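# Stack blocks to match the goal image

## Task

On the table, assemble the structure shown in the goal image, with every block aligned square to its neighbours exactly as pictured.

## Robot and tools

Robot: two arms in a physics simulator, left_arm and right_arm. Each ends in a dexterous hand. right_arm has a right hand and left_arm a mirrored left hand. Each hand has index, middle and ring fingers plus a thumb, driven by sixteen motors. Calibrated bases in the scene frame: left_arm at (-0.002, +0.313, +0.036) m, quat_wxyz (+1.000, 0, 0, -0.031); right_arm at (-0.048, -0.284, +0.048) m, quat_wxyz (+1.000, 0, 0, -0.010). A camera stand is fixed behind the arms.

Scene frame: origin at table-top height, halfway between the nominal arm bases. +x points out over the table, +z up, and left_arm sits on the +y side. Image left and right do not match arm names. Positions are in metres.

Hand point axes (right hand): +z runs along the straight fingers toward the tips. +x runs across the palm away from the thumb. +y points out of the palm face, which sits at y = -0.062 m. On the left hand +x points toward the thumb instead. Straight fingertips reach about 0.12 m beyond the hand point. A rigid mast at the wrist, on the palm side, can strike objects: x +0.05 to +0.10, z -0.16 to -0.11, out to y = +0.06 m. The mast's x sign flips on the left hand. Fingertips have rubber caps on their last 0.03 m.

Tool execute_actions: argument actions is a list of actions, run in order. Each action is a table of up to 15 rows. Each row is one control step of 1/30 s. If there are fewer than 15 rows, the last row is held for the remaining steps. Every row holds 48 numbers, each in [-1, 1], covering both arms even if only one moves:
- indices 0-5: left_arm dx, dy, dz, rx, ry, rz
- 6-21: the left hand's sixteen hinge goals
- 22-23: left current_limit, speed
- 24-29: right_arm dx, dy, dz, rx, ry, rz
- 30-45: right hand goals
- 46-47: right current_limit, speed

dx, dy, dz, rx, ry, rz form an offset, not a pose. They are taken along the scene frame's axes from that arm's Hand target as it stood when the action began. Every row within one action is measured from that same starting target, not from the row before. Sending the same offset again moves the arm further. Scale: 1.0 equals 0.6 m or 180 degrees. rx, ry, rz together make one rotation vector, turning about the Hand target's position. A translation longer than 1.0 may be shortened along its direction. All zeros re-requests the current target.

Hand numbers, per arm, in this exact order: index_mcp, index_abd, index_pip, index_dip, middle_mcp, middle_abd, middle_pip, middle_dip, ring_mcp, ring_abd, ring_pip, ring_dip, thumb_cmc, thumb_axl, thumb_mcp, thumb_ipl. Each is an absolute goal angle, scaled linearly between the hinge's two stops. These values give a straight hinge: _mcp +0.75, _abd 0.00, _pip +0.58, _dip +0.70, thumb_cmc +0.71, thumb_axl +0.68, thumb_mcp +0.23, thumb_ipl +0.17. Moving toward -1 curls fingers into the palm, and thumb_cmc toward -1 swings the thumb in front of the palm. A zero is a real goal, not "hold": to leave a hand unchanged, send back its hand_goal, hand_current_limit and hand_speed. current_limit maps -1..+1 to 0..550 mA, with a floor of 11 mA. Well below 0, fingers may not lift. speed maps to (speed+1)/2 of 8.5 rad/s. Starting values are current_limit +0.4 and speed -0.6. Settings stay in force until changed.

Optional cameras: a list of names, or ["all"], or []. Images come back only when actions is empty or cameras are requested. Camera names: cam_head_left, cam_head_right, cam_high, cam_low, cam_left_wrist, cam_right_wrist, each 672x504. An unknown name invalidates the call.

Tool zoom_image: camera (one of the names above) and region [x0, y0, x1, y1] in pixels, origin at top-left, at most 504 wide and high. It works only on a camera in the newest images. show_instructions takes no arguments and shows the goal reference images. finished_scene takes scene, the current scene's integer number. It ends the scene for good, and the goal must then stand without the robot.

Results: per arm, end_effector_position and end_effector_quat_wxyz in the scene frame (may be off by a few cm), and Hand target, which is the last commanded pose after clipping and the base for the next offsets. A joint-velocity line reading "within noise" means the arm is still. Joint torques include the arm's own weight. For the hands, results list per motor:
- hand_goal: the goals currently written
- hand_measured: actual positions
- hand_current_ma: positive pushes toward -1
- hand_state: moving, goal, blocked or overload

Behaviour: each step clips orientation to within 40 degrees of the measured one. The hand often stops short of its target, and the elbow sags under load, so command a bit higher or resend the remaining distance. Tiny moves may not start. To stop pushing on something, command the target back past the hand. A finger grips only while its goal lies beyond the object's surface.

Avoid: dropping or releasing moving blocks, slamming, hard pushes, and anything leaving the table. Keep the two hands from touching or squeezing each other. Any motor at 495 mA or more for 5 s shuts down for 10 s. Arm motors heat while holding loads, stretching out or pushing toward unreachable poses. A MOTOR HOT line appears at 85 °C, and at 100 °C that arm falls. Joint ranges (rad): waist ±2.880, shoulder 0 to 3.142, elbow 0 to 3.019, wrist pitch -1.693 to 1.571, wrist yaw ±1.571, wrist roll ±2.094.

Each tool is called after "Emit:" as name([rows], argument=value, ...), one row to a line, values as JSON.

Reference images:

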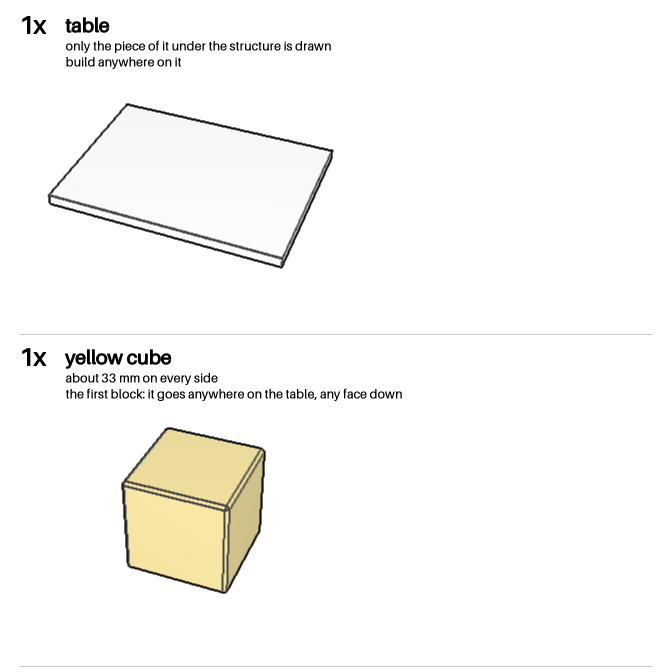

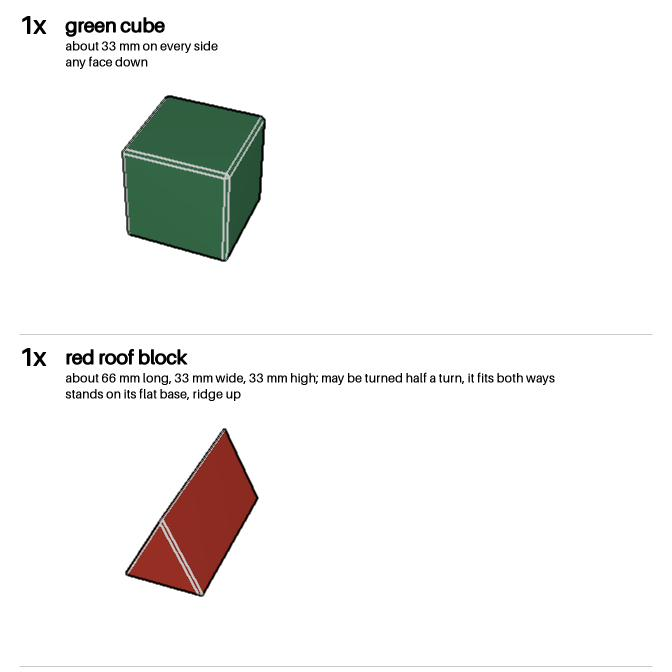

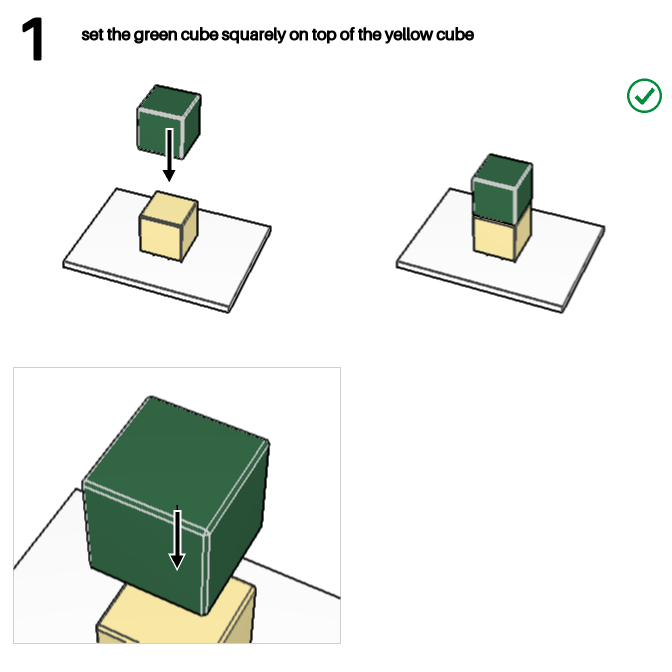

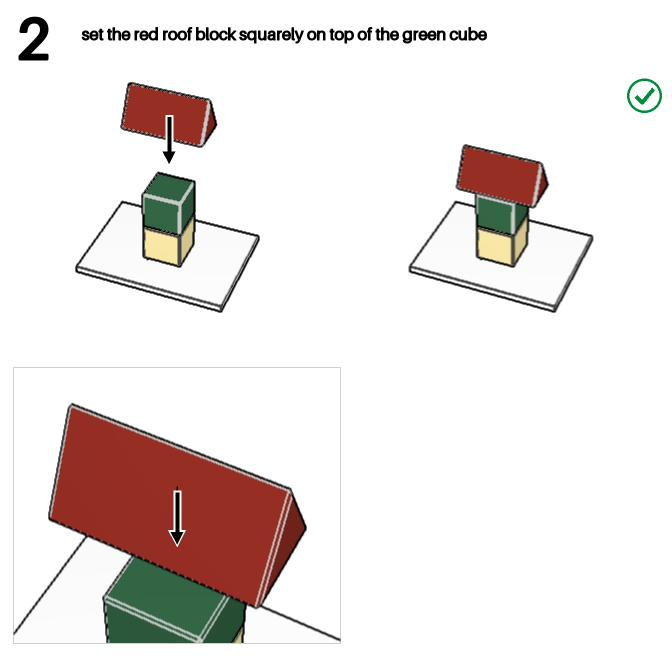

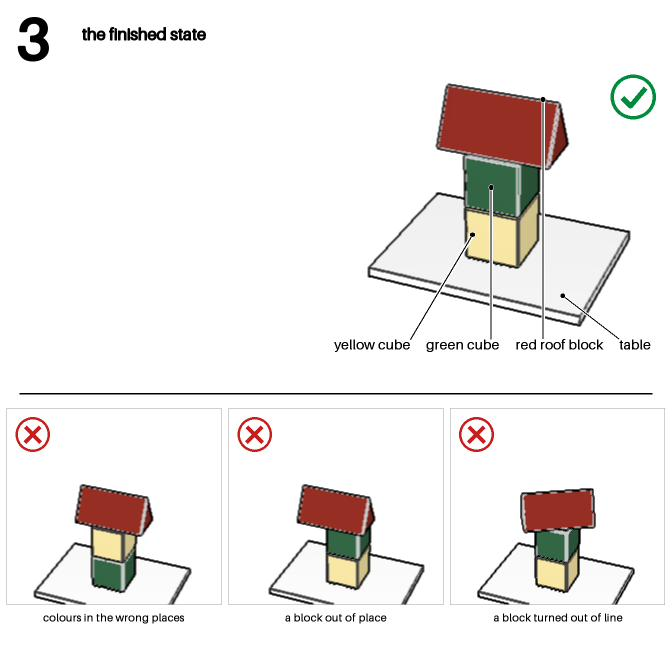

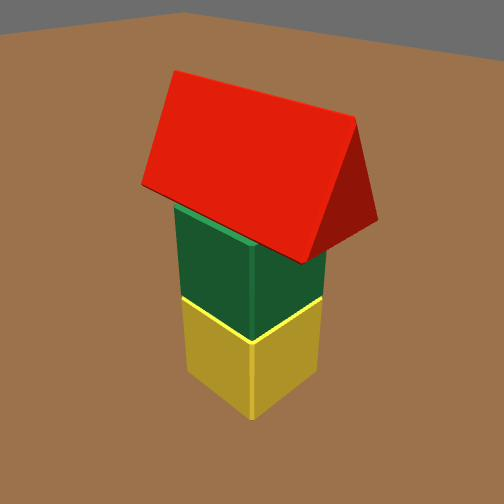

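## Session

Emit:
execute_actions(actions=[])

Scene clock: 0.00 s.
left_arm: end_effector_position=(+0.5984, -0.1717, +0.3267) hand_goal=(+0.754, +0.000, +0.576, +0.696, +0.754, +0.000, +0.576, +0.696, +0.754, +0.000, +0.576, +0.696, +0.714, +0.678, +0.226, +0.168) hand_measured=(+0.754, +0.000, +0.576, +0.696, +0.754, +0.000, +0.576, +0.696, +0.754, +0.000, +0.576, +0.696, +0.714, +0.678, +0.226, +0.168) hand_current_ma=(+0, +0, +0, +0, +0, +0, +0, +0, +0, +0, +0, +0, +0, +0, +0, +0) hand_state=(goal, goal, goal, goal, goal, goal, goal, goal, goal, goal, goal, goal, goal, goal, goal, goal) hand_current_limit=0.40 hand_speed=-0.60 end_effector_quat_wxyz=(+0.436, +0.717, -0.256, +0.479) | right_arm: end_effector_position=(+0.6043, -0.4441, +0.2249) hand_goal=(+0.754, +0.000, +0.576, +0.696, +0.754, +0.000, +0.576, +0.696, +0.754, +0.000, +0.576, +0.696, +0.714, +0.678, +0.226, +0.168) hand_measured=(+0.754, +0.000, +0.576, +0.696, +0.754, +0.000, +0.576, +0.696, +0.754, +0.000, +0.576, +0.696, +0.714, +0.678, +0.226, +0.168) hand_current_ma=(+0, +0, +0, +0, +0, +0, +0, +0, +0, +0, +0, +0, +0, +0, +0, +0) hand_state=(goal, goal, goal, goal, goal, goal, goal, goal, goal, goal, goal, goal, goal, goal, goal, goal) hand_current_limit=0.40 hand_speed=-0.60 end_effector_quat_wxyz=(-0.198, +0.635, +0.431, +0.609)
Joint positions: left_arm=[-0.408 1.975 1.509 0.27 0.603 1.287] | right_arm=[-0.447 1.799 1.163 -0.117 -1.307 0.554]
Joint velocities: within noise
Joint torques (N m): no reading
Heat: left arm: hottest wrist pitch 33 °C; right arm: hottest wrist pitch 33 °C.
Hand target: left_arm +0.6010, -0.1731, +0.3457; +0.438, +0.705, -0.259, +0.493 | right_arm +0.6098, -0.4469, +0.2287; -0.194, +0.633, +0.433, +0.612
camera_calibration:
cam_left_wrist: T_world_to_cam=[[0.16724, 0.263219, -0.95013, 0.222218], [0.291471, 0.907426, 0.302692, -0.1593], [0.941847, -0.327558, 0.075037, -0.518301], [0, 0, 0, 1]] pos_world=[0.497428, -0.0837129, 0.298247]
cam_right_wrist: T_world_to_cam=[[0.549115, -0.626456, -0.553195, -0.457827], [-0.834466, -0.374347, -0.404389, 0.381028], [0.0462451, 0.683679, -0.728316, 0.567828], [0, 0, 0, 1]] pos_world=[0.543096, -0.532384, 0.314374]

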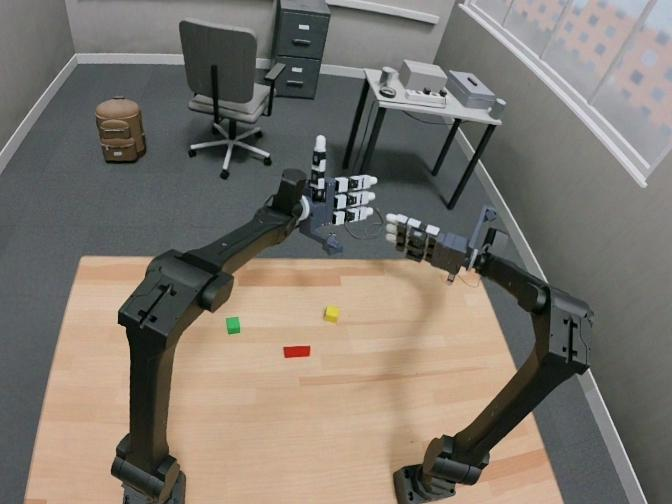

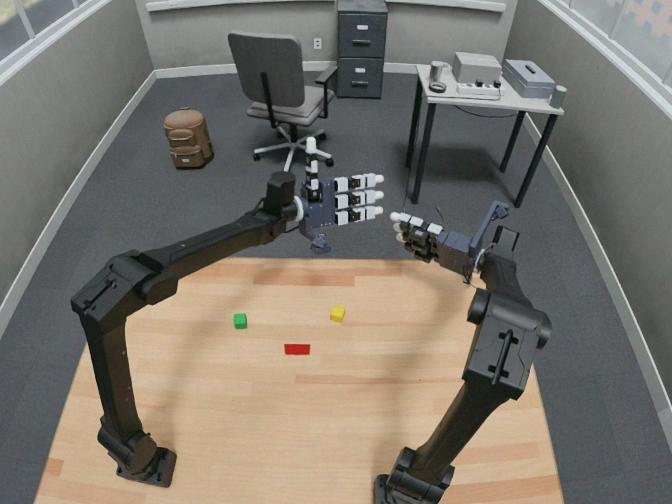

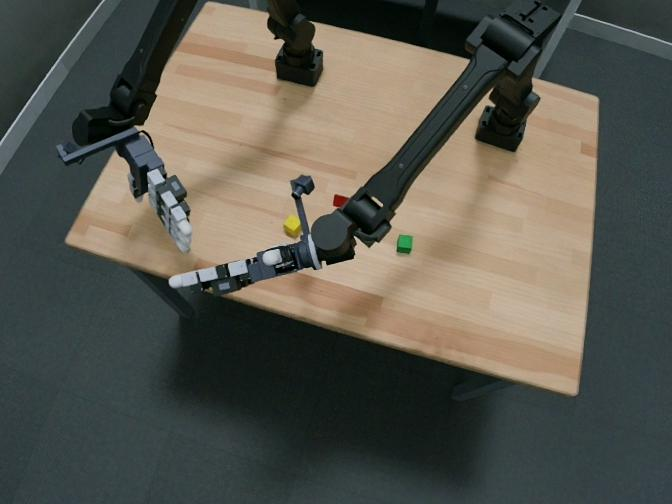

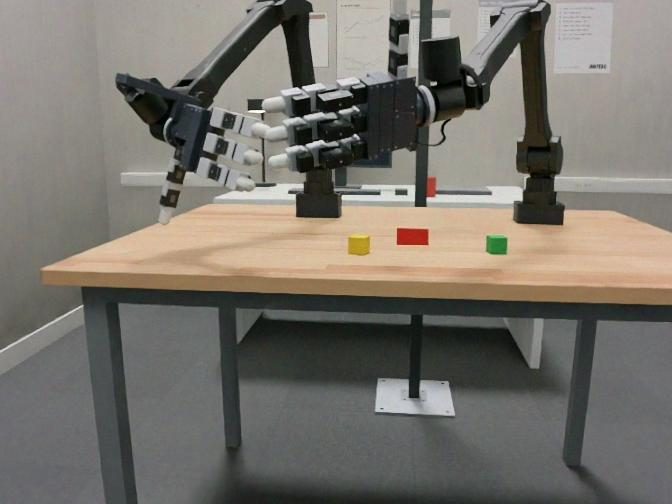

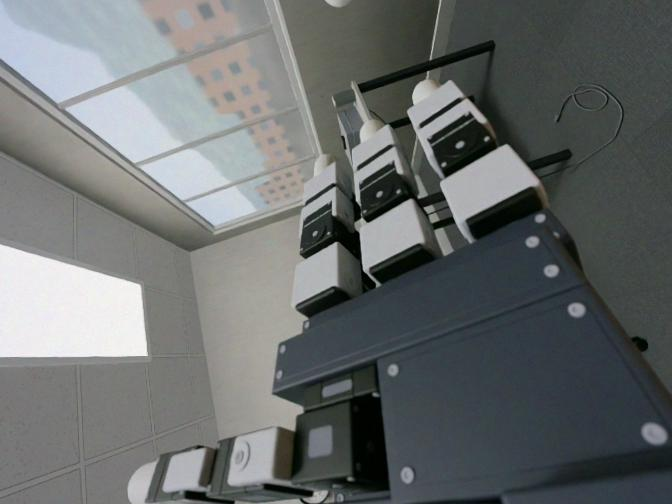

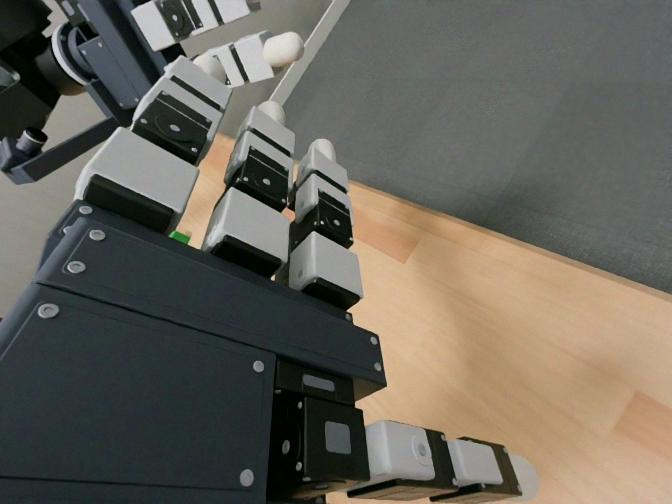

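Emit:
execute_actions([
  [[0.0647,0.1648,0.01,0,0,0.0433,0.754,0,0.576,0.696,0.754,0,0.576,0.696,0.754,0,0.576,0.696,0.714,0.678,0.226,0.168,0.4,-0.6,0,0,0,0,0,0,0.754,0,0.576,0.696,0.85,0,0.75,0.80,0.85,0,0.75,0.80,0.714,0.677,0.226,0.168,0.4,-0.6]],
  [[0.0393,0.1675,0.01,0,0,0.0433,0.754,0,0.576,0.696,0.754,0,0.576,0.696,0.754,0,0.576,0.696,0.714,0.678,0.226,0.168,0.4,-0.6,0,0,0,0,0,0,0.754,0,0.576,0.696,0.98,0,0.95,0.95,0.98,0,0.95,0.95,0.5,0.677,0.226,0.168,0.4,-0.6]],
  [[0.0145,0.1662,0.01,0,0,0.0433,0.754,0,0.576,0.696,0.754,0,0.576,0.696,0.754,0,0.576,0.696,0.714,0.678,0.226,0.168,0.4,-0.6,0,0,0,0,0,0,0.80,0,0.2,0.5,0.98,0,0.95,0.95,0.98,0,0.95,0.95,0.2,0.677,0.2,0.0,0.4,-0.6]],
  [[-0.0095,0.1608,0.01,0,0,0.0433,0.754,0,0.576,0.696,0.754,0,0.576,0.696,0.754,0,0.576,0.696,0.714,0.678,0.226,0.168,0.4,-0.6,-0.0222,0.069,0.004,0.0141,0.0411,-0.0045,0.80,0,-0.2,0.35,0.98,0,0.95,0.95,0.98,0,0.95,0.95,-0.1,0.677,0.17,-0.1,0.4,-0.6]],
  [[-0.0315,0.1525,0.01,0,0,0.0433,0.754,0,0.576,0.696,0.754,0,0.576,0.696,0.754,0,0.576,0.696,0.714,0.678,0.226,0.168,0.4,-0.6,-0.0222,0.069,0.004,0.0141,0.0411,-0.0045,0.80,0,-0.5,0.26,0.98,0,0.95,0.95,0.98,0,0.95,0.95,-0.4,0.677,0.17,-0.18,0.4,-0.6]],
  [[-0.0515,0.1412,0.01,0,0,0.0433,0.754,0,0.576,0.696,0.754,0,0.576,0.696,0.754,0,0.576,0.696,0.714,0.678,0.226,0.168,0.4,-0.6,-0.0222,0.069,0.004,0.0141,0.0411,-0.0045,0.80,0,-0.69,0.26,0.98,0,0.95,0.95,0.98,0,0.95,0.95,-0.497,0.677,0.17,-0.18,0.4,-0.6]],
  [[-0.0692,0.1273,0.01,0,0,0.0433,0.754,0,0.576,0.696,0.754,0,0.576,0.696,0.754,0,0.576,0.696,0.714,0.678,0.226,0.168,0.4,-0.6,-0.0222,0.069,0,0.0141,0.0411,-0.0045,0.80,0,-0.69,0.26,0.98,0,0.95,0.95,0.98,0,0.95,0.95,-0.497,0.677,0.17,-0.18,0.4,-0.6]],
  [[-0.0838,0.1115,0.01,0,0,0.0433,0.754,0,0.576,0.696,0.754,0,0.576,0.696,0.754,0,0.576,0.696,0.714,0.678,0.226,0.168,0.4,-0.6,-0.0222,0.069,0,0.0141,0.0411,-0.0045,0.80,0,-0.69,0.26,0.98,0,0.95,0.95,0.98,0,0.95,0.95,-0.497,0.677,0.17,-0.18,0.4,-0.6]],
  [[-0.0955,0.094,0.01,0,0,0.0433,0.754,0,0.576,0.696,0.754,0,0.576,0.696,0.754,0,0.576,0.696,0.714,0.678,0.226,0.168,0.4,-0.6,-0.0222,0.069,0,0.0141,0.0411,-0.0045,0.80,0,-0.69,0.26,0.98,0,0.95,0.95,0.98,0,0.95,0.95,-0.497,0.677,0.17,-0.18,0.4,-0.6]],
], cameras=["all"])

Emit:
zoom_image(camera="cam_high", region=[270, 180, 430, 270])

Scene clock: 13.87 s.
left_arm: end_effector_position=(+0.4694, +0.6037, +0.3976) hand_goal=(+0.754, +0.000, +0.576, +0.696, +0.754, +0.000, +0.576, +0.696, +0.754, +0.000, +0.576, +0.696, +0.714, +0.678, +0.226, +0.168) hand_measured=(+0.758, -0.002, +0.576, +0.696, +0.758, -0.002, +0.576, +0.696, +0.758, -0.002, +0.576, +0.696, +0.718, +0.678, +0.226, +0.168) hand_current_ma=(+1, +0, +0, +0, +1, +0, +0, +0, +1, +0, +0, +0, +1, +0, +0, +0) hand_state=(goal, goal, goal, goal, goal, goal, goal, goal, goal, goal, goal, goal, goal, goal, goal, goal) hand_current_limit=0.40 hand_speed=-0.60 end_effector_quat_wxyz=(+0.078, +0.725, +0.201, +0.655) | right_arm: end_effector_position=(+0.5289, -0.2008, +0.2256) hand_goal=(+0.800, +0.000, -0.690, +0.260, +0.980, +0.000, +0.950, +0.950, +0.980, +0.000, +0.950, +0.950, -0.496, +0.678, +0.170, -0.180) hand_measured=(+0.798, +0.002, -0.686, +0.264, +0.976, +0.002, +0.948, +0.948, +0.976, +0.002, +0.948, +0.946, -0.480, +0.678, +0.170, -0.178) hand_current_ma=(+0, +0, +1, +1, -2, +0, -1, -1, -2, +0, -1, -1, +14, +0, +0, +1) hand_state=(goal, goal, goal, goal, goal, goal, goal, goal, goal, goal, goal, goal, goal, goal, goal, goal) hand_current_limit=0.40 hand_speed=-0.60 end_effector_quat_wxyz=(-0.399, +0.806, +0.217, +0.380)
Joint positions: left_arm=[0.927 1.395 0.931 0.291 0.707 1.295] | right_arm=[0.008 1.485 1.056 -0.312 -0.949 1.478]
Joint torques (N m): left_arm=[0.44 -16.85 7.08 1.59 0.33 0.11] | right_arm=[0.79 -14.74 11.34 1.98 -0.59 -0.09]
Heat: left arm: hottest elbow 34 °C; right arm: hottest shoulder 33 °C.
Hand target: left_arm +0.4674, +0.5984, +0.3998; +0.075, +0.726, +0.193, +0.655 | right_arm +0.5299, -0.1985, +0.2360; -0.398, +0.803, +0.219, +0.386
Off the commanded pose: left_arm 0.006 m, 1 deg | right_arm 0.011 m, 1 deg.
camera_calibration:
cam_left_wrist: T_world_to_cam=[[-0.165053, 0.25577, -0.952544, 0.268442], [-0.767573, 0.573165, 0.286904, -0.141598], [0.619346, 0.778501, 0.101719, -0.675133], [0, 0, 0, 1]] pos_world=[0.353761, 0.538091, 0.365002]
cam_right_wrist: T_world_to_cam=[[-0.094652, -0.450577, -0.887706, 0.187562], [-0.932438, -0.272227, 0.237597, 0.336997], [-0.348714, 0.850219, -0.394368, 0.572475], [0, 0, 0, 1]] pos_world=[0.531611, -0.310479, 0.312196]

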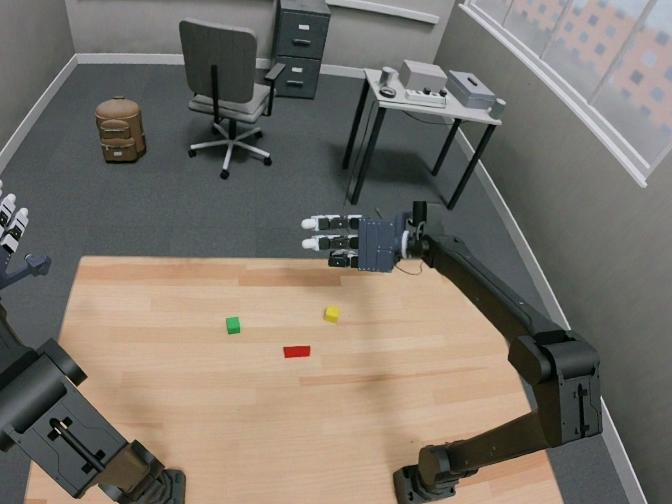

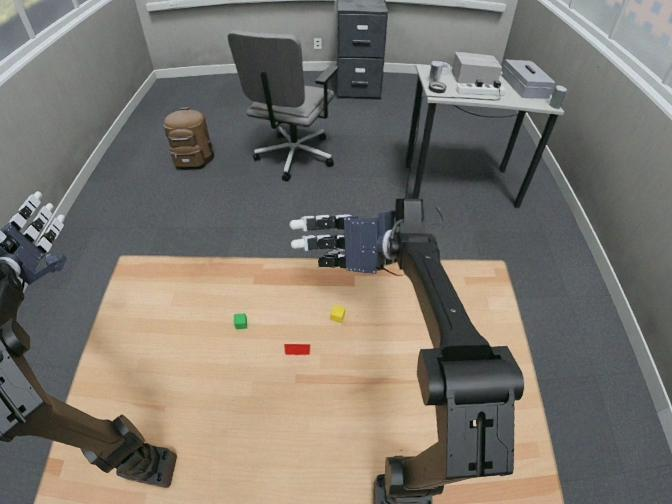

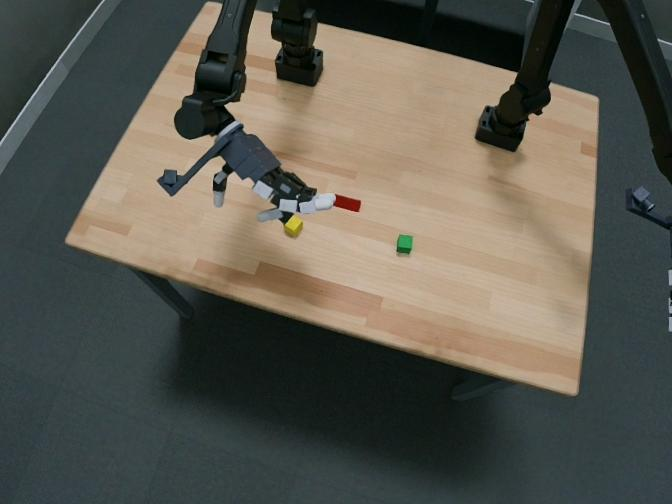

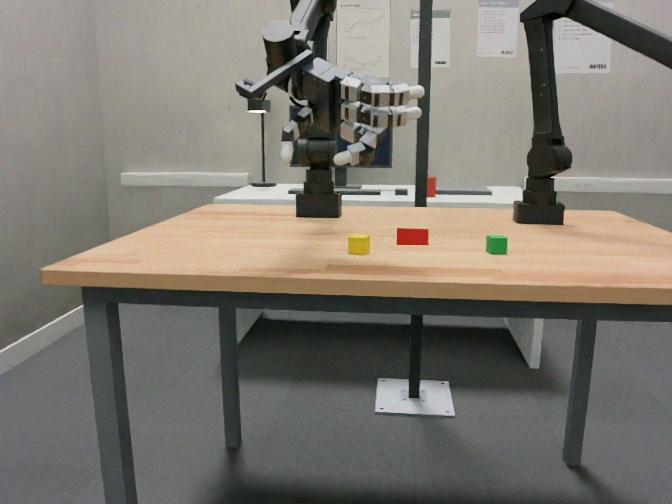

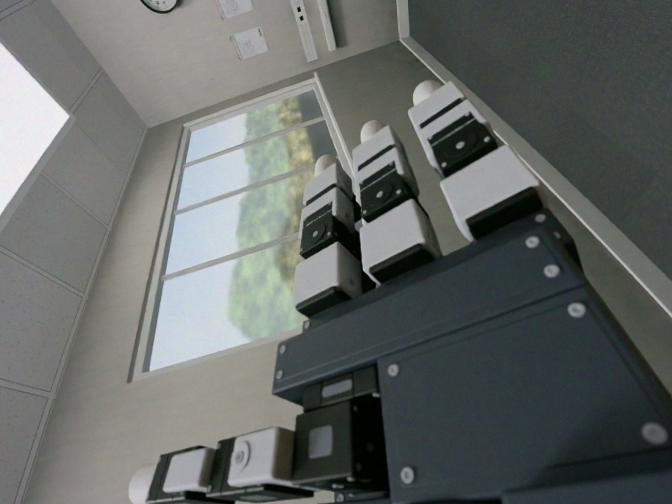

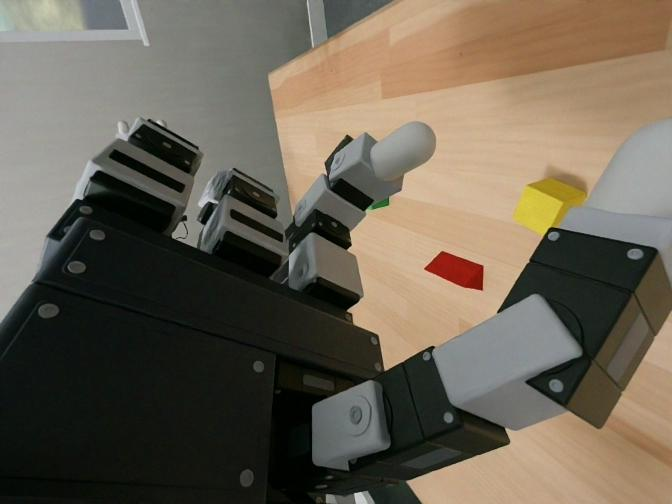

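Scaled by 3.150 from the camera's 672x504 image, which has a finer 960x720 frame.

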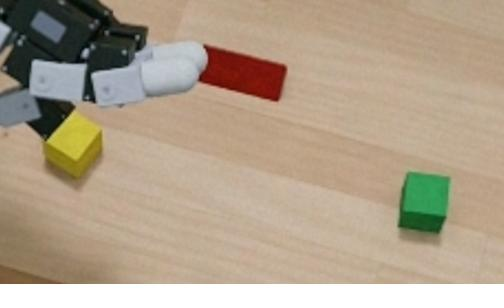

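Emit:
zoom_image(camera="cam_high", region=[380, 220, 430, 270])

Emit:
zoom_image(camera="cam_high", region=[275, 205, 325, 255])

Emit:
zoom_image(camera="cam_low", region=[475, 215, 525, 265])

Emit:
zoom_image(camera="cam_low", region=[335, 215, 385, 265])

Scaled by 10.080 from the camera's 672x504 image, which has a finer 960x720 frame.

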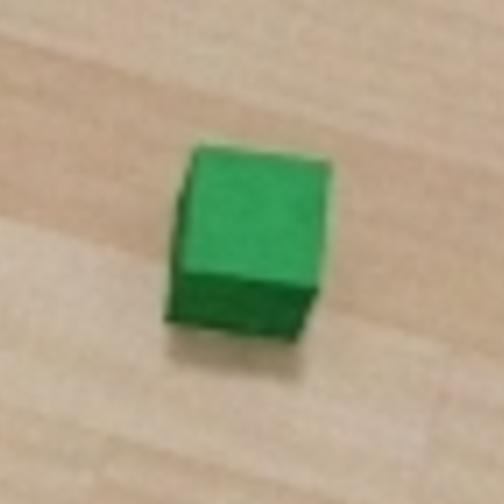

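Scaled by 10.080 from the camera's 672x504 image, which has a finer 960x720 frame.

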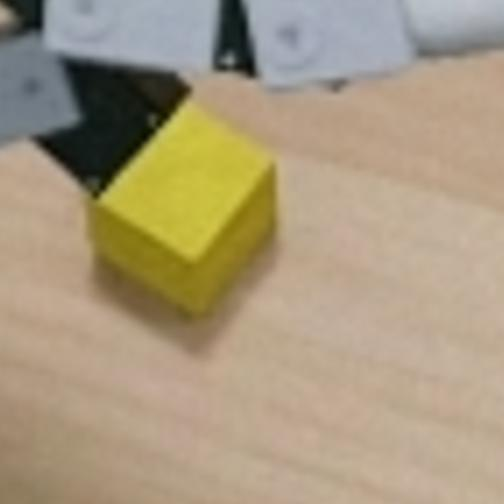

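Scaled by 10.080 from the camera's 672x504 image, which has a finer 960x720 frame.

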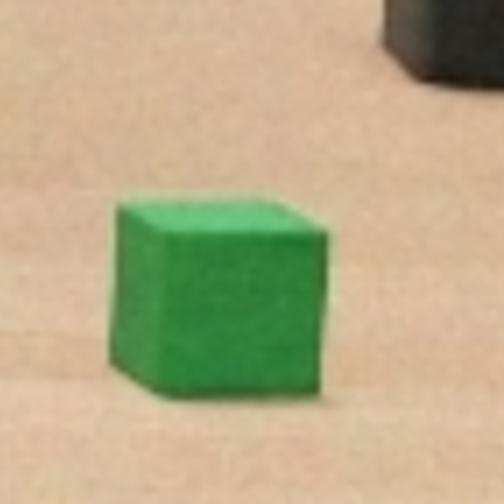

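Scaled by 10.080 from the camera's 672x504 image, which has a finer 960x720 frame.

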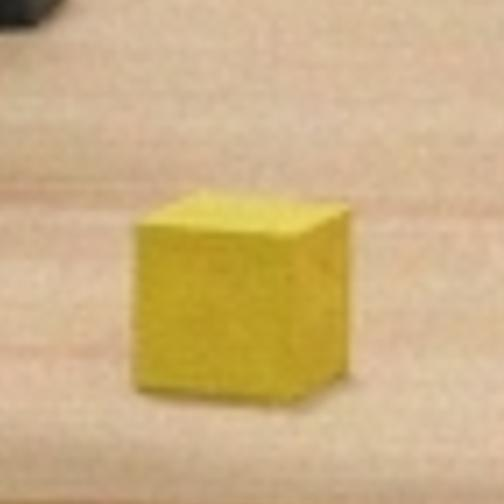

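Emit:
execute_actions([
  [[0,0,0,0,0,0,0.754,0,0.576,0.696,0.754,0,0.576,0.696,0.754,0,0.576,0.696,0.714,0.678,0.226,0.168,0.4,-0.6,-0.02,0.0772,-0.0158,0.0012,0.0055,0.0084,0.8,0,-0.69,0.26,0.98,0,0.95,0.95,0.98,0,0.95,0.95,-0.497,0.677,0.17,-0.18,0.4,-0.6]],
  [[0,0,0,0,0,0,0.754,0,0.576,0.696,0.754,0,0.576,0.696,0.754,0,0.576,0.696,0.714,0.678,0.226,0.168,0.4,-0.6,-0.02,0.0772,-0.0158,0.0012,0.0055,0.0084,0.8,0,-0.69,0.26,0.98,0,0.95,0.95,0.98,0,0.95,0.95,-0.497,0.677,0.17,-0.18,0.4,-0.6]],
  [[0,0,0,0,0,0,0.754,0,0.576,0.696,0.754,0,0.576,0.696,0.754,0,0.576,0.696,0.714,0.678,0.226,0.168,0.4,-0.6,-0.02,0.0772,-0.0158,0.0012,0.0055,0.0084,0.8,0,-0.69,0.26,0.98,0,0.95,0.95,0.98,0,0.95,0.95,-0.497,0.677,0.17,-0.18,0.4,-0.6]],
  [[0,0,0,0,0,0,0.754,0,0.576,0.696,0.754,0,0.576,0.696,0.754,0,0.576,0.696,0.714,0.678,0.226,0.168,0.4,-0.6,-0.02,0.0772,-0.0158,0.0012,0.0055,0.0084,0.8,0,-0.69,0.26,0.98,0,0.95,0.95,0.98,0,0.95,0.95,-0.497,0.677,0.17,-0.18,0.4,-0.6]],
  [[0,0,0,0,0,0,0.754,0,0.576,0.696,0.754,0,0.576,0.696,0.754,0,0.576,0.696,0.714,0.678,0.226,0.168,0.4,-0.6,-0.02,0.0772,-0.0158,0.0012,0.0055,0.0084,0.8,0,-0.69,0.26,0.98,0,0.95,0.95,0.98,0,0.95,0.95,-0.497,0.677,0.17,-0.18,0.4,-0.6]],
  [[0,0,0,0,0,0,0.754,0,0.576,0.696,0.754,0,0.576,0.696,0.754,0,0.576,0.696,0.714,0.678,0.226,0.168,0.4,-0.6,-0.02,0.0772,-0.0158,0.0012,0.0055,0.0084,0.8,0,-0.69,0.26,0.98,0,0.95,0.95,0.98,0,0.95,0.95,-0.497,0.677,0.17,-0.18,0.4,-0.6]],
  [[0,0,0,0,0,0,0.754,0,0.576,0.696,0.754,0,0.576,0.696,0.754,0,0.576,0.696,0.714,0.678,0.226,0.168,0.4,-0.6,-0.02,0.0772,-0.0158,0.0012,0.0055,0.0084,0.8,0,-0.69,0.26,0.98,0,0.95,0.95,0.98,0,0.95,0.95,-0.497,0.677,0.17,-0.18,0.4,-0.6]],
  [[0,0,0,0,0,0,0.754,0,0.576,0.696,0.754,0,0.576,0.696,0.754,0,0.576,0.696,0.714,0.678,0.226,0.168,0.4,-0.6,-0.02,0.0772,-0.05,0.0012,0.0055,0.0084,0.8,0,-0.69,0.26,0.98,0,0.95,0.95,0.98,0,0.95,0.95,-0.497,0.677,0.17,-0.18,0.4,-0.6]],
], cameras=["cam_high","cam_low"])

Emit:
zoom_image(camera="cam_high", region=[360, 190, 450, 280])

Emit:
zoom_image(camera="cam_low", region=[450, 170, 550, 270])

Emit:
zoom_image(camera="cam_high", region=[310, 170, 370, 230])

Scene clock: 23.77 s.
left_arm: end_effector_position=(+0.4694, +0.6036, +0.3975) hand_goal=(+0.754, +0.000, +0.576, +0.696, +0.754, +0.000, +0.576, +0.696, +0.754, +0.000, +0.576, +0.696, +0.714, +0.678, +0.226, +0.168) hand_measured=(+0.758, -0.002, +0.576, +0.696, +0.758, -0.002, +0.576, +0.696, +0.758, -0.002, +0.576, +0.696, +0.718, +0.678, +0.226, +0.168) hand_current_ma=(+1, +0, +0, +0, +1, +0, +0, +0, +1, +0, +0, +0, +1, +0, +0, +0) hand_state=(goal, goal, goal, goal, goal, goal, goal, goal, goal, goal, goal, goal, goal, goal, goal, goal) hand_current_limit=0.40 hand_speed=-0.60 end_effector_quat_wxyz=(+0.078, +0.725, +0.201, +0.655) | right_arm: end_effector_position=(+0.4184, +0.1566, +0.1291) hand_goal=(+0.800, +0.000, -0.690, +0.260, +0.980, +0.000, +0.950, +0.950, +0.980, +0.000, +0.950, +0.950, -0.496, +0.678, +0.170, -0.180) hand_measured=(+0.796, +0.002, -0.686, +0.264, +0.974, +0.002, +0.948, +0.948, +0.974, +0.002, +0.948, +0.946, -0.484, +0.678, +0.170, -0.178) hand_current_ma=(-1, +0, +1, +1, -3, +0, -1, -1, -3, +0, -1, -1, +9, +0, +0, +1) hand_state=(goal, goal, goal, goal, goal, goal, goal, goal, goal, goal, goal, goal, goal, goal, goal, goal) hand_current_limit=0.40 hand_speed=-0.60 end_effector_quat_wxyz=(-0.456, +0.803, +0.269, +0.276)
Joint positions: left_arm=[0.927 1.395 0.931 0.291 0.707 1.295] | right_arm=[0.723 1.722 1.059 0.122 -0.574 1.959]
Joint torques (N m): left_arm=[0.44 -16.91 7.08 1.59 0.33 0.11] | right_arm=[0.73 -14.68 14.31 2.89 -0.28 -0.07]
Heat: left arm: hottest elbow 34 °C; right arm: hottest shoulder 33 °C.
Hand target: left_arm +0.4674, +0.5984, +0.3997; +0.075, +0.726, +0.193, +0.655 | right_arm +0.4340, +0.1721, +0.1396; -0.462, +0.794, +0.268, +0.289
Off the commanded pose: left_arm 0.006 m, 1 deg | right_arm 0.024 m, 2 deg.
Images, in order (width x height): cam_high 672x504, cam_low 672x504.

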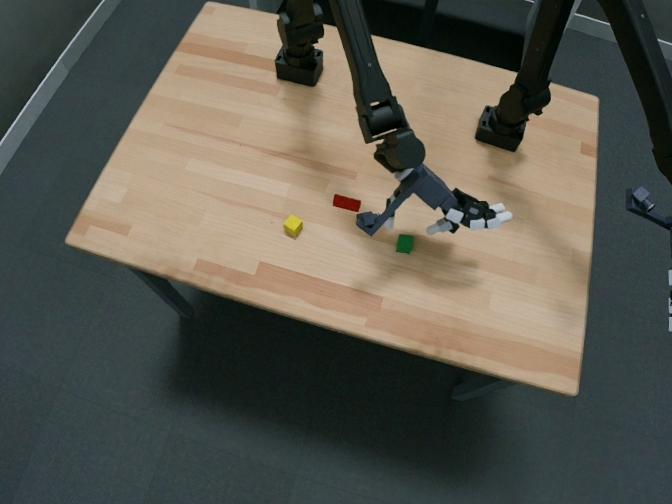

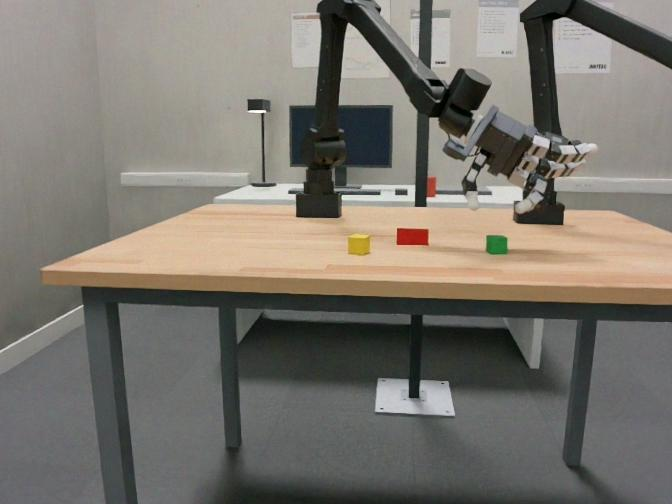

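Scaled by 5.600 from the camera's 672x504 image, which has a finer 960x720 frame.

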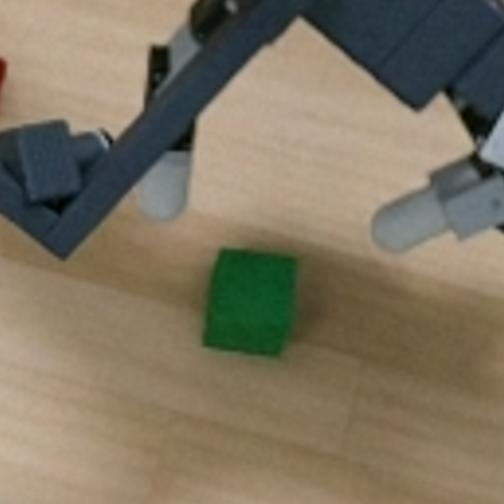

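Scaled by 5.040 from the camera's 672x504 image, which has a finer 960x720 frame.

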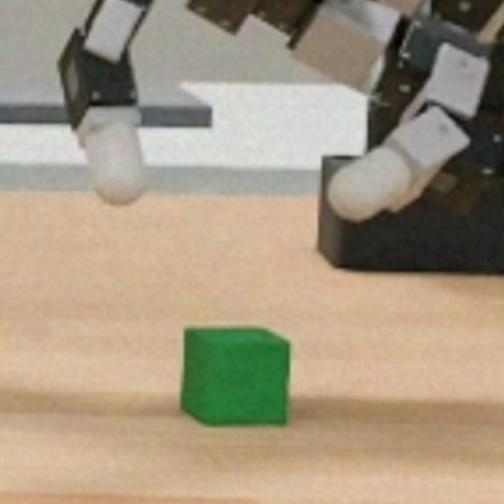

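Scaled by 8.400 from the camera's 672x504 image, which has a finer 960x720 frame.

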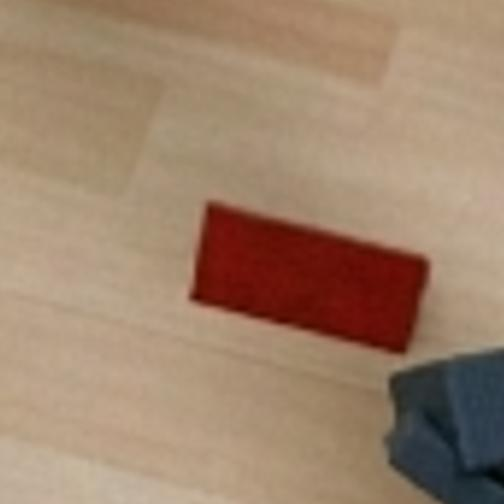

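Emit:
execute_actions([
  [[0,0,0,0,0,0,0.754,0,0.576,0.696,0.754,0,0.576,0.696,0.754,0,0.576,0.696,0.714,0.678,0.226,0.168,0.4,-0.6,0.009,0.0125,-0.05,0,0,0,0.8,0,-0.69,0.26,0.98,0,0.95,0.95,0.98,0,0.95,0.95,-0.497,0.677,0.17,-0.18,0.4,-0.6]],
  [[0,0,0,0,0,0,0.754,0,0.576,0.696,0.754,0,0.576,0.696,0.754,0,0.576,0.696,0.714,0.678,0.226,0.168,0.4,-0.6,0,0,-0.05,0,0,0,0.8,0,-0.69,0.26,0.98,0,0.95,0.95,0.98,0,0.95,0.95,-0.497,0.677,0.17,-0.18,0.4,-0.6]],
])

Scene clock: 27.57 s.
left_arm: end_effector_position=(+0.4694, +0.6036, +0.3975) hand_goal=(+0.754, +0.000, +0.576, +0.696, +0.754, +0.000, +0.576, +0.696, +0.754, +0.000, +0.576, +0.696, +0.714, +0.678, +0.226, +0.168) hand_measured=(+0.758, -0.002, +0.576, +0.696, +0.758, -0.002, +0.576, +0.696, +0.758, -0.002, +0.576, +0.696, +0.718, +0.678, +0.226, +0.168) hand_current_ma=(+1, +0, +0, +0, +1, +0, +0, +0, +1, +0, +0, +0, +1, +0, +0, +0) hand_state=(goal, goal, goal, goal, goal, goal, goal, goal, goal, goal, goal, goal, goal, goal, goal, goal) hand_current_limit=0.40 hand_speed=-0.60 end_effector_quat_wxyz=(+0.078, +0.725, +0.201, +0.655) | right_arm: end_effector_position=(+0.4325, +0.1677, +0.0802) hand_goal=(+0.800, +0.000, -0.690, +0.260, +0.980, +0.000, +0.950, +0.950, +0.980, +0.000, +0.950, +0.950, -0.496, +0.678, +0.170, -0.180) hand_measured=(+0.796, +0.002, -0.686, +0.264, +0.974, +0.002, +0.948, +0.948, +0.974, +0.002, +0.948, +0.946, -0.484, +0.678, +0.170, -0.178) hand_current_ma=(-1, +0, +1, +1, -3, +0, -1, -1, -3, +0, -1, -1, +9, +0, +0, +1) hand_state=(goal, goal, goal, goal, goal, goal, goal, goal, goal, goal, goal, goal, goal, goal, goal, goal) hand_current_limit=0.40 hand_speed=-0.60 end_effector_quat_wxyz=(-0.458, +0.798, +0.268, +0.285)
Joint positions: left_arm=[0.927 1.395 0.931 0.291 0.707 1.295] | right_arm=[0.723 1.847 1.065 0.262 -0.569 1.962]
Joint torques (N m): left_arm=[0.5 -16.97 7.08 1.58 0.33 0.11] | right_arm=[0.85 -15.5 11.84 2.92 -0.26 -0.1]
Heat: left arm: hottest elbow 35 °C; right arm: hottest elbow 34 °C.
Hand target: left_arm +0.4674, +0.5984, +0.3997; +0.075, +0.726, +0.193, +0.655 | right_arm +0.4394, +0.1796, +0.0796; -0.462, +0.794, +0.268, +0.289
Off the commanded pose: left_arm 0.006 m, 1 deg | right_arm 0.014 m, 1 deg.

Emit:
execute_actions([
  [[0,0,0,0,0,0,0.754,0,0.576,0.696,0.754,0,0.576,0.696,0.754,0,0.576,0.696,0.714,0.678,0.226,0.168,0.4,-0.6,-0.03,-0.010,-0.04,0,0,0,0.8,0,-0.69,0.26,0.98,0,0.95,0.95,0.98,0,0.95,0.95,-0.497,0.677,0.17,-0.18,0.4,-0.6]],
  [[0,0,0,0,0,0,0.754,0,0.576,0.696,0.754,0,0.576,0.696,0.754,0,0.576,0.696,0.714,0.678,0.226,0.168,0.4,-0.6,0,-0.0,-0.01,0,0,0,0.8,0,-0.69,0.26,0.98,0,0.95,0.95,0.98,0,0.95,0.95,-0.497,0.677,0.17,-0.18,0.4,-0.6]],
], cameras=["cam_high","cam_low"])

Emit:
zoom_image(camera="cam_high", region=[360, 200, 450, 290])

Emit:
zoom_image(camera="cam_low", region=[450, 180, 550, 280])

Scene clock: 29.67 s.
left_arm: end_effector_position=(+0.4694, +0.6036, +0.3975) hand_goal=(+0.754, +0.000, +0.576, +0.696, +0.754, +0.000, +0.576, +0.696, +0.754, +0.000, +0.576, +0.696, +0.714, +0.678, +0.226, +0.168) hand_measured=(+0.758, -0.002, +0.576, +0.696, +0.758, -0.002, +0.576, +0.696, +0.758, -0.002, +0.576, +0.696, +0.718, +0.678, +0.226, +0.168) hand_current_ma=(+1, +0, +0, +0, +1, +0, +0, +0, +1, +0, +0, +0, +1, +0, +0, +0) hand_state=(goal, goal, goal, goal, goal, goal, goal, goal, goal, goal, goal, goal, goal, goal, goal, goal) hand_current_limit=0.40 hand_speed=-0.60 end_effector_quat_wxyz=(+0.078, +0.725, +0.201, +0.655) | right_arm: end_effector_position=(+0.4325, +0.1689, +0.0722) hand_goal=(+0.800, +0.000, -0.690, +0.260, +0.980, +0.000, +0.950, +0.950, +0.980, +0.000, +0.950, +0.950, -0.496, +0.678, +0.170, -0.180) hand_measured=(+0.796, +0.002, -0.686, +0.264, +0.974, +0.002, +0.948, +0.948, +0.974, +0.002, +0.948, +0.946, -0.484, +0.678, +0.170, -0.178) hand_current_ma=(-1, +0, +1, +1, -3, +0, -1, -1, -3, +0, -1, -1, +9, +0, +0, +1) hand_state=(goal, goal, goal, goal, goal, goal, goal, goal, goal, goal, goal, goal, goal, goal, goal, goal) hand_current_limit=0.40 hand_speed=-0.60 end_effector_quat_wxyz=(-0.463, +0.788, +0.268, +0.304)
Joint positions: left_arm=[0.927 1.395 0.931 0.291 0.707 1.295] | right_arm=[0.727 1.868 1.034 0.361 -0.558 1.969]
Joint torques (N m): left_arm=[0.44 -16.91 7.08 1.59 0.33 0.11] | right_arm=[1.55 -15.15 8.01 3.02 -0.26 -0.07]
Heat: left arm: hottest elbow 35 °C; right arm: hottest elbow 34 °C.
Hand target: left_arm +0.4674, +0.5984, +0.3997; +0.075, +0.726, +0.193, +0.655 | right_arm +0.4214, +0.1736, +0.0497; -0.462, +0.794, +0.268, +0.289
Off the commanded pose: left_arm 0.006 m, 1 deg | right_arm 0.025 m, 2 deg.
Images, in order (width x height): cam_high 672x504, cam_low 672x504.

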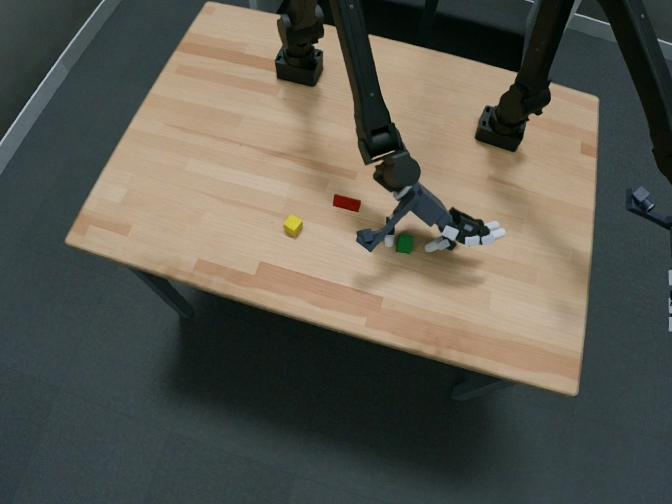

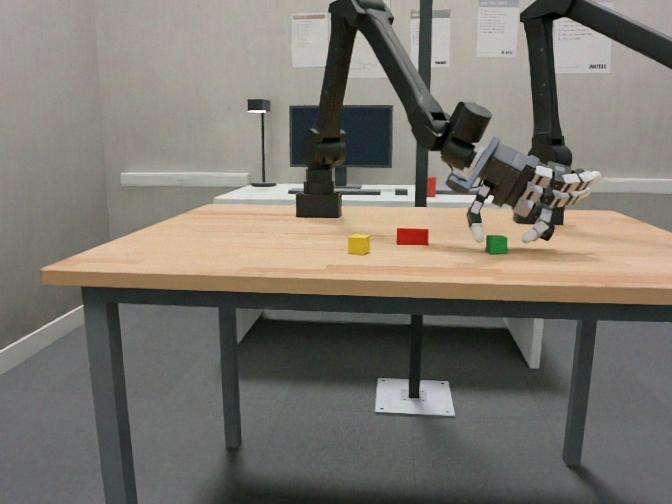

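Scaled by 5.600 from the camera's 672x504 image, which has a finer 960x720 frame.

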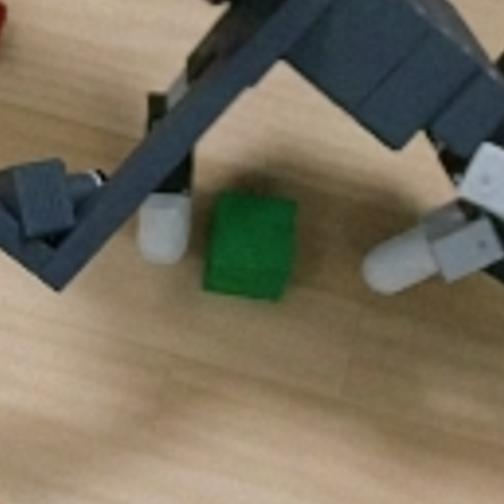

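Scaled by 5.040 from the camera's 672x504 image, which has a finer 960x720 frame.

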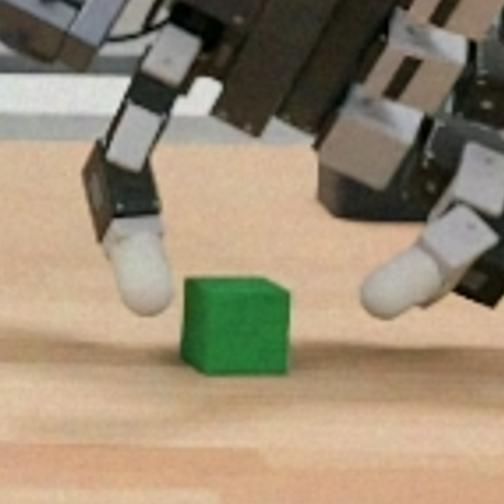

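Emit:
execute_actions([
  [[0,0,0,0,0,0,0.754,0,0.576,0.696,0.754,0,0.576,0.696,0.754,0,0.576,0.696,0.714,0.678,0.226,0.168,0.4,-0.6,-0.016,-0.006,-0.014,0,0,0,0.8,0,-0.69,0.26,0.98,0,0.95,0.95,0.98,0,0.95,0.95,-0.497,0.677,0.17,-0.18,0.4,-0.6]],
])

Scene clock: 31.10 s.
left_arm: end_effector_position=(+0.4694, +0.6036, +0.3975) hand_goal=(+0.754, +0.000, +0.576, +0.696, +0.754, +0.000, +0.576, +0.696, +0.754, +0.000, +0.576, +0.696, +0.714, +0.678, +0.226, +0.168) hand_measured=(+0.758, -0.002, +0.576, +0.696, +0.758, -0.002, +0.576, +0.696, +0.758, -0.002, +0.576, +0.696, +0.718, +0.678, +0.226, +0.168) hand_current_ma=(+1, +0, +0, +0, +1, +0, +0, +0, +1, +0, +0, +0, +1, +0, +0, +0) hand_state=(goal, goal, goal, goal, goal, goal, goal, goal, goal, goal, goal, goal, goal, goal, goal, goal) hand_current_limit=0.40 hand_speed=-0.60 end_effector_quat_wxyz=(+0.078, +0.725, +0.201, +0.655) | right_arm: end_effector_position=(+0.4220, +0.1656, +0.0614) hand_goal=(+0.800, +0.000, -0.690, +0.260, +0.980, +0.000, +0.950, +0.950, +0.980, +0.000, +0.950, +0.950, -0.496, +0.678, +0.170, -0.180) hand_measured=(+0.796, +0.002, -0.686, +0.264, +0.974, +0.002, +0.948, +0.948, +0.974, +0.002, +0.948, +0.946, -0.484, +0.678, +0.170, -0.178) hand_current_ma=(-1, +0, +1, +1, -3, +0, -1, -1, -3, +0, -1, -1, +9, +0, +0, +1) hand_state=(goal, goal, goal, goal, goal, goal, goal, goal, goal, goal, goal, goal, goal, goal, goal, goal) hand_current_limit=0.40 hand_speed=-0.60 end_effector_quat_wxyz=(-0.463, +0.789, +0.268, +0.302)
Joint positions: left_arm=[0.927 1.395 0.931 0.291 0.707 1.295] | right_arm=[0.735 1.872 1 0.398 -0.552 1.973]
Joint torques (N m): left_arm=[0.56 -16.91 7.08 1.59 0.33 0.1] | right_arm=[1.44 -14.8 7.98 3.11 -0.23 -0.08]
Heat: left arm: hottest elbow 35 °C; right arm: hottest elbow 34 °C.
Hand target: left_arm +0.4674, +0.5984, +0.3997; +0.075, +0.726, +0.193, +0.655 | right_arm +0.4117, +0.1701, +0.0411; -0.462, +0.794, +0.268, +0.289
Off the commanded pose: left_arm 0.006 m, 1 deg | right_arm 0.023 m, 2 deg.

Emit:
execute_actions([
  [[0,0,0,0,0,0,0.754,0,0.576,0.696,0.754,0,0.576,0.696,0.754,0,0.576,0.696,0.714,0.678,0.226,0.168,0.4,-0.6,0.004,-0.003,-0.018,0,0,0,0.8,0,-0.69,0.26,0.98,0,0.95,0.95,0.98,0,0.95,0.95,-0.497,0.677,0.17,-0.18,0.4,-0.6]],
])

Scene clock: 33.83 s.
left_arm: end_effector_position=(+0.4694, +0.6036, +0.3975) hand_goal=(+0.754, +0.000, +0.576, +0.696, +0.754, +0.000, +0.576, +0.696, +0.754, +0.000, +0.576, +0.696, +0.714, +0.678, +0.226, +0.168) hand_measured=(+0.758, -0.002, +0.576, +0.696, +0.758, -0.002, +0.576, +0.696, +0.758, -0.002, +0.576, +0.696, +0.718, +0.678, +0.226, +0.168) hand_current_ma=(+1, +0, +0, +0, +1, +0, +0, +0, +1, +0, +0, +0, +1, +0, +0, +0) hand_state=(goal, goal, goal, goal, goal, goal, goal, goal, goal, goal, goal, goal, goal, goal, goal, goal) hand_current_limit=0.40 hand_speed=-0.60 end_effector_quat_wxyz=(+0.078, +0.725, +0.201, +0.655) | right_arm: end_effector_position=(+0.4230, +0.1665, +0.0519) hand_goal=(+0.800, +0.000, -0.690, +0.260, +0.980, +0.000, +0.950, +0.950, +0.980, +0.000, +0.950, +0.950, -0.496, +0.678, +0.170, -0.180) hand_measured=(+0.796, +0.002, -0.690, +0.260, +0.974, +0.002, +0.948, +0.948, +0.974, +0.002, +0.948, +0.946, -0.484, +0.678, +0.170, -0.178) hand_current_ma=(-1, +0, +0, +0, -3, +0, -1, -1, -3, +0, -1, -1, +9, +0, +0, +1) hand_state=(goal, goal, goal, goal, goal, goal, goal, goal, goal, goal, goal, goal, goal, goal, goal, goal) hand_current_limit=0.40 hand_speed=-0.60 end_effector_quat_wxyz=(-0.463, +0.788, +0.269, +0.303)
Joint positions: left_arm=[0.927 1.395 0.931 0.291 0.707 1.295] | right_arm=[0.735 1.895 1 0.422 -0.552 1.973]
Joint torques (N m): left_arm=[0.44 -16.97 7.06 1.58 0.33 0.11] | right_arm=[1.2 -14.97 7.73 3.02 -0.39 -0.1]
Heat: left arm: hottest elbow 35 °C; right arm: hottest elbow 34 °C.
Hand target: left_arm +0.4674, +0.5984, +0.3997; +0.075, +0.726, +0.193, +0.655 | right_arm +0.4141, +0.1683, +0.0306; -0.462, +0.794, +0.269, +0.289
Off the commanded pose: left_arm 0.006 m, 1 deg | right_arm 0.023 m, 2 deg.


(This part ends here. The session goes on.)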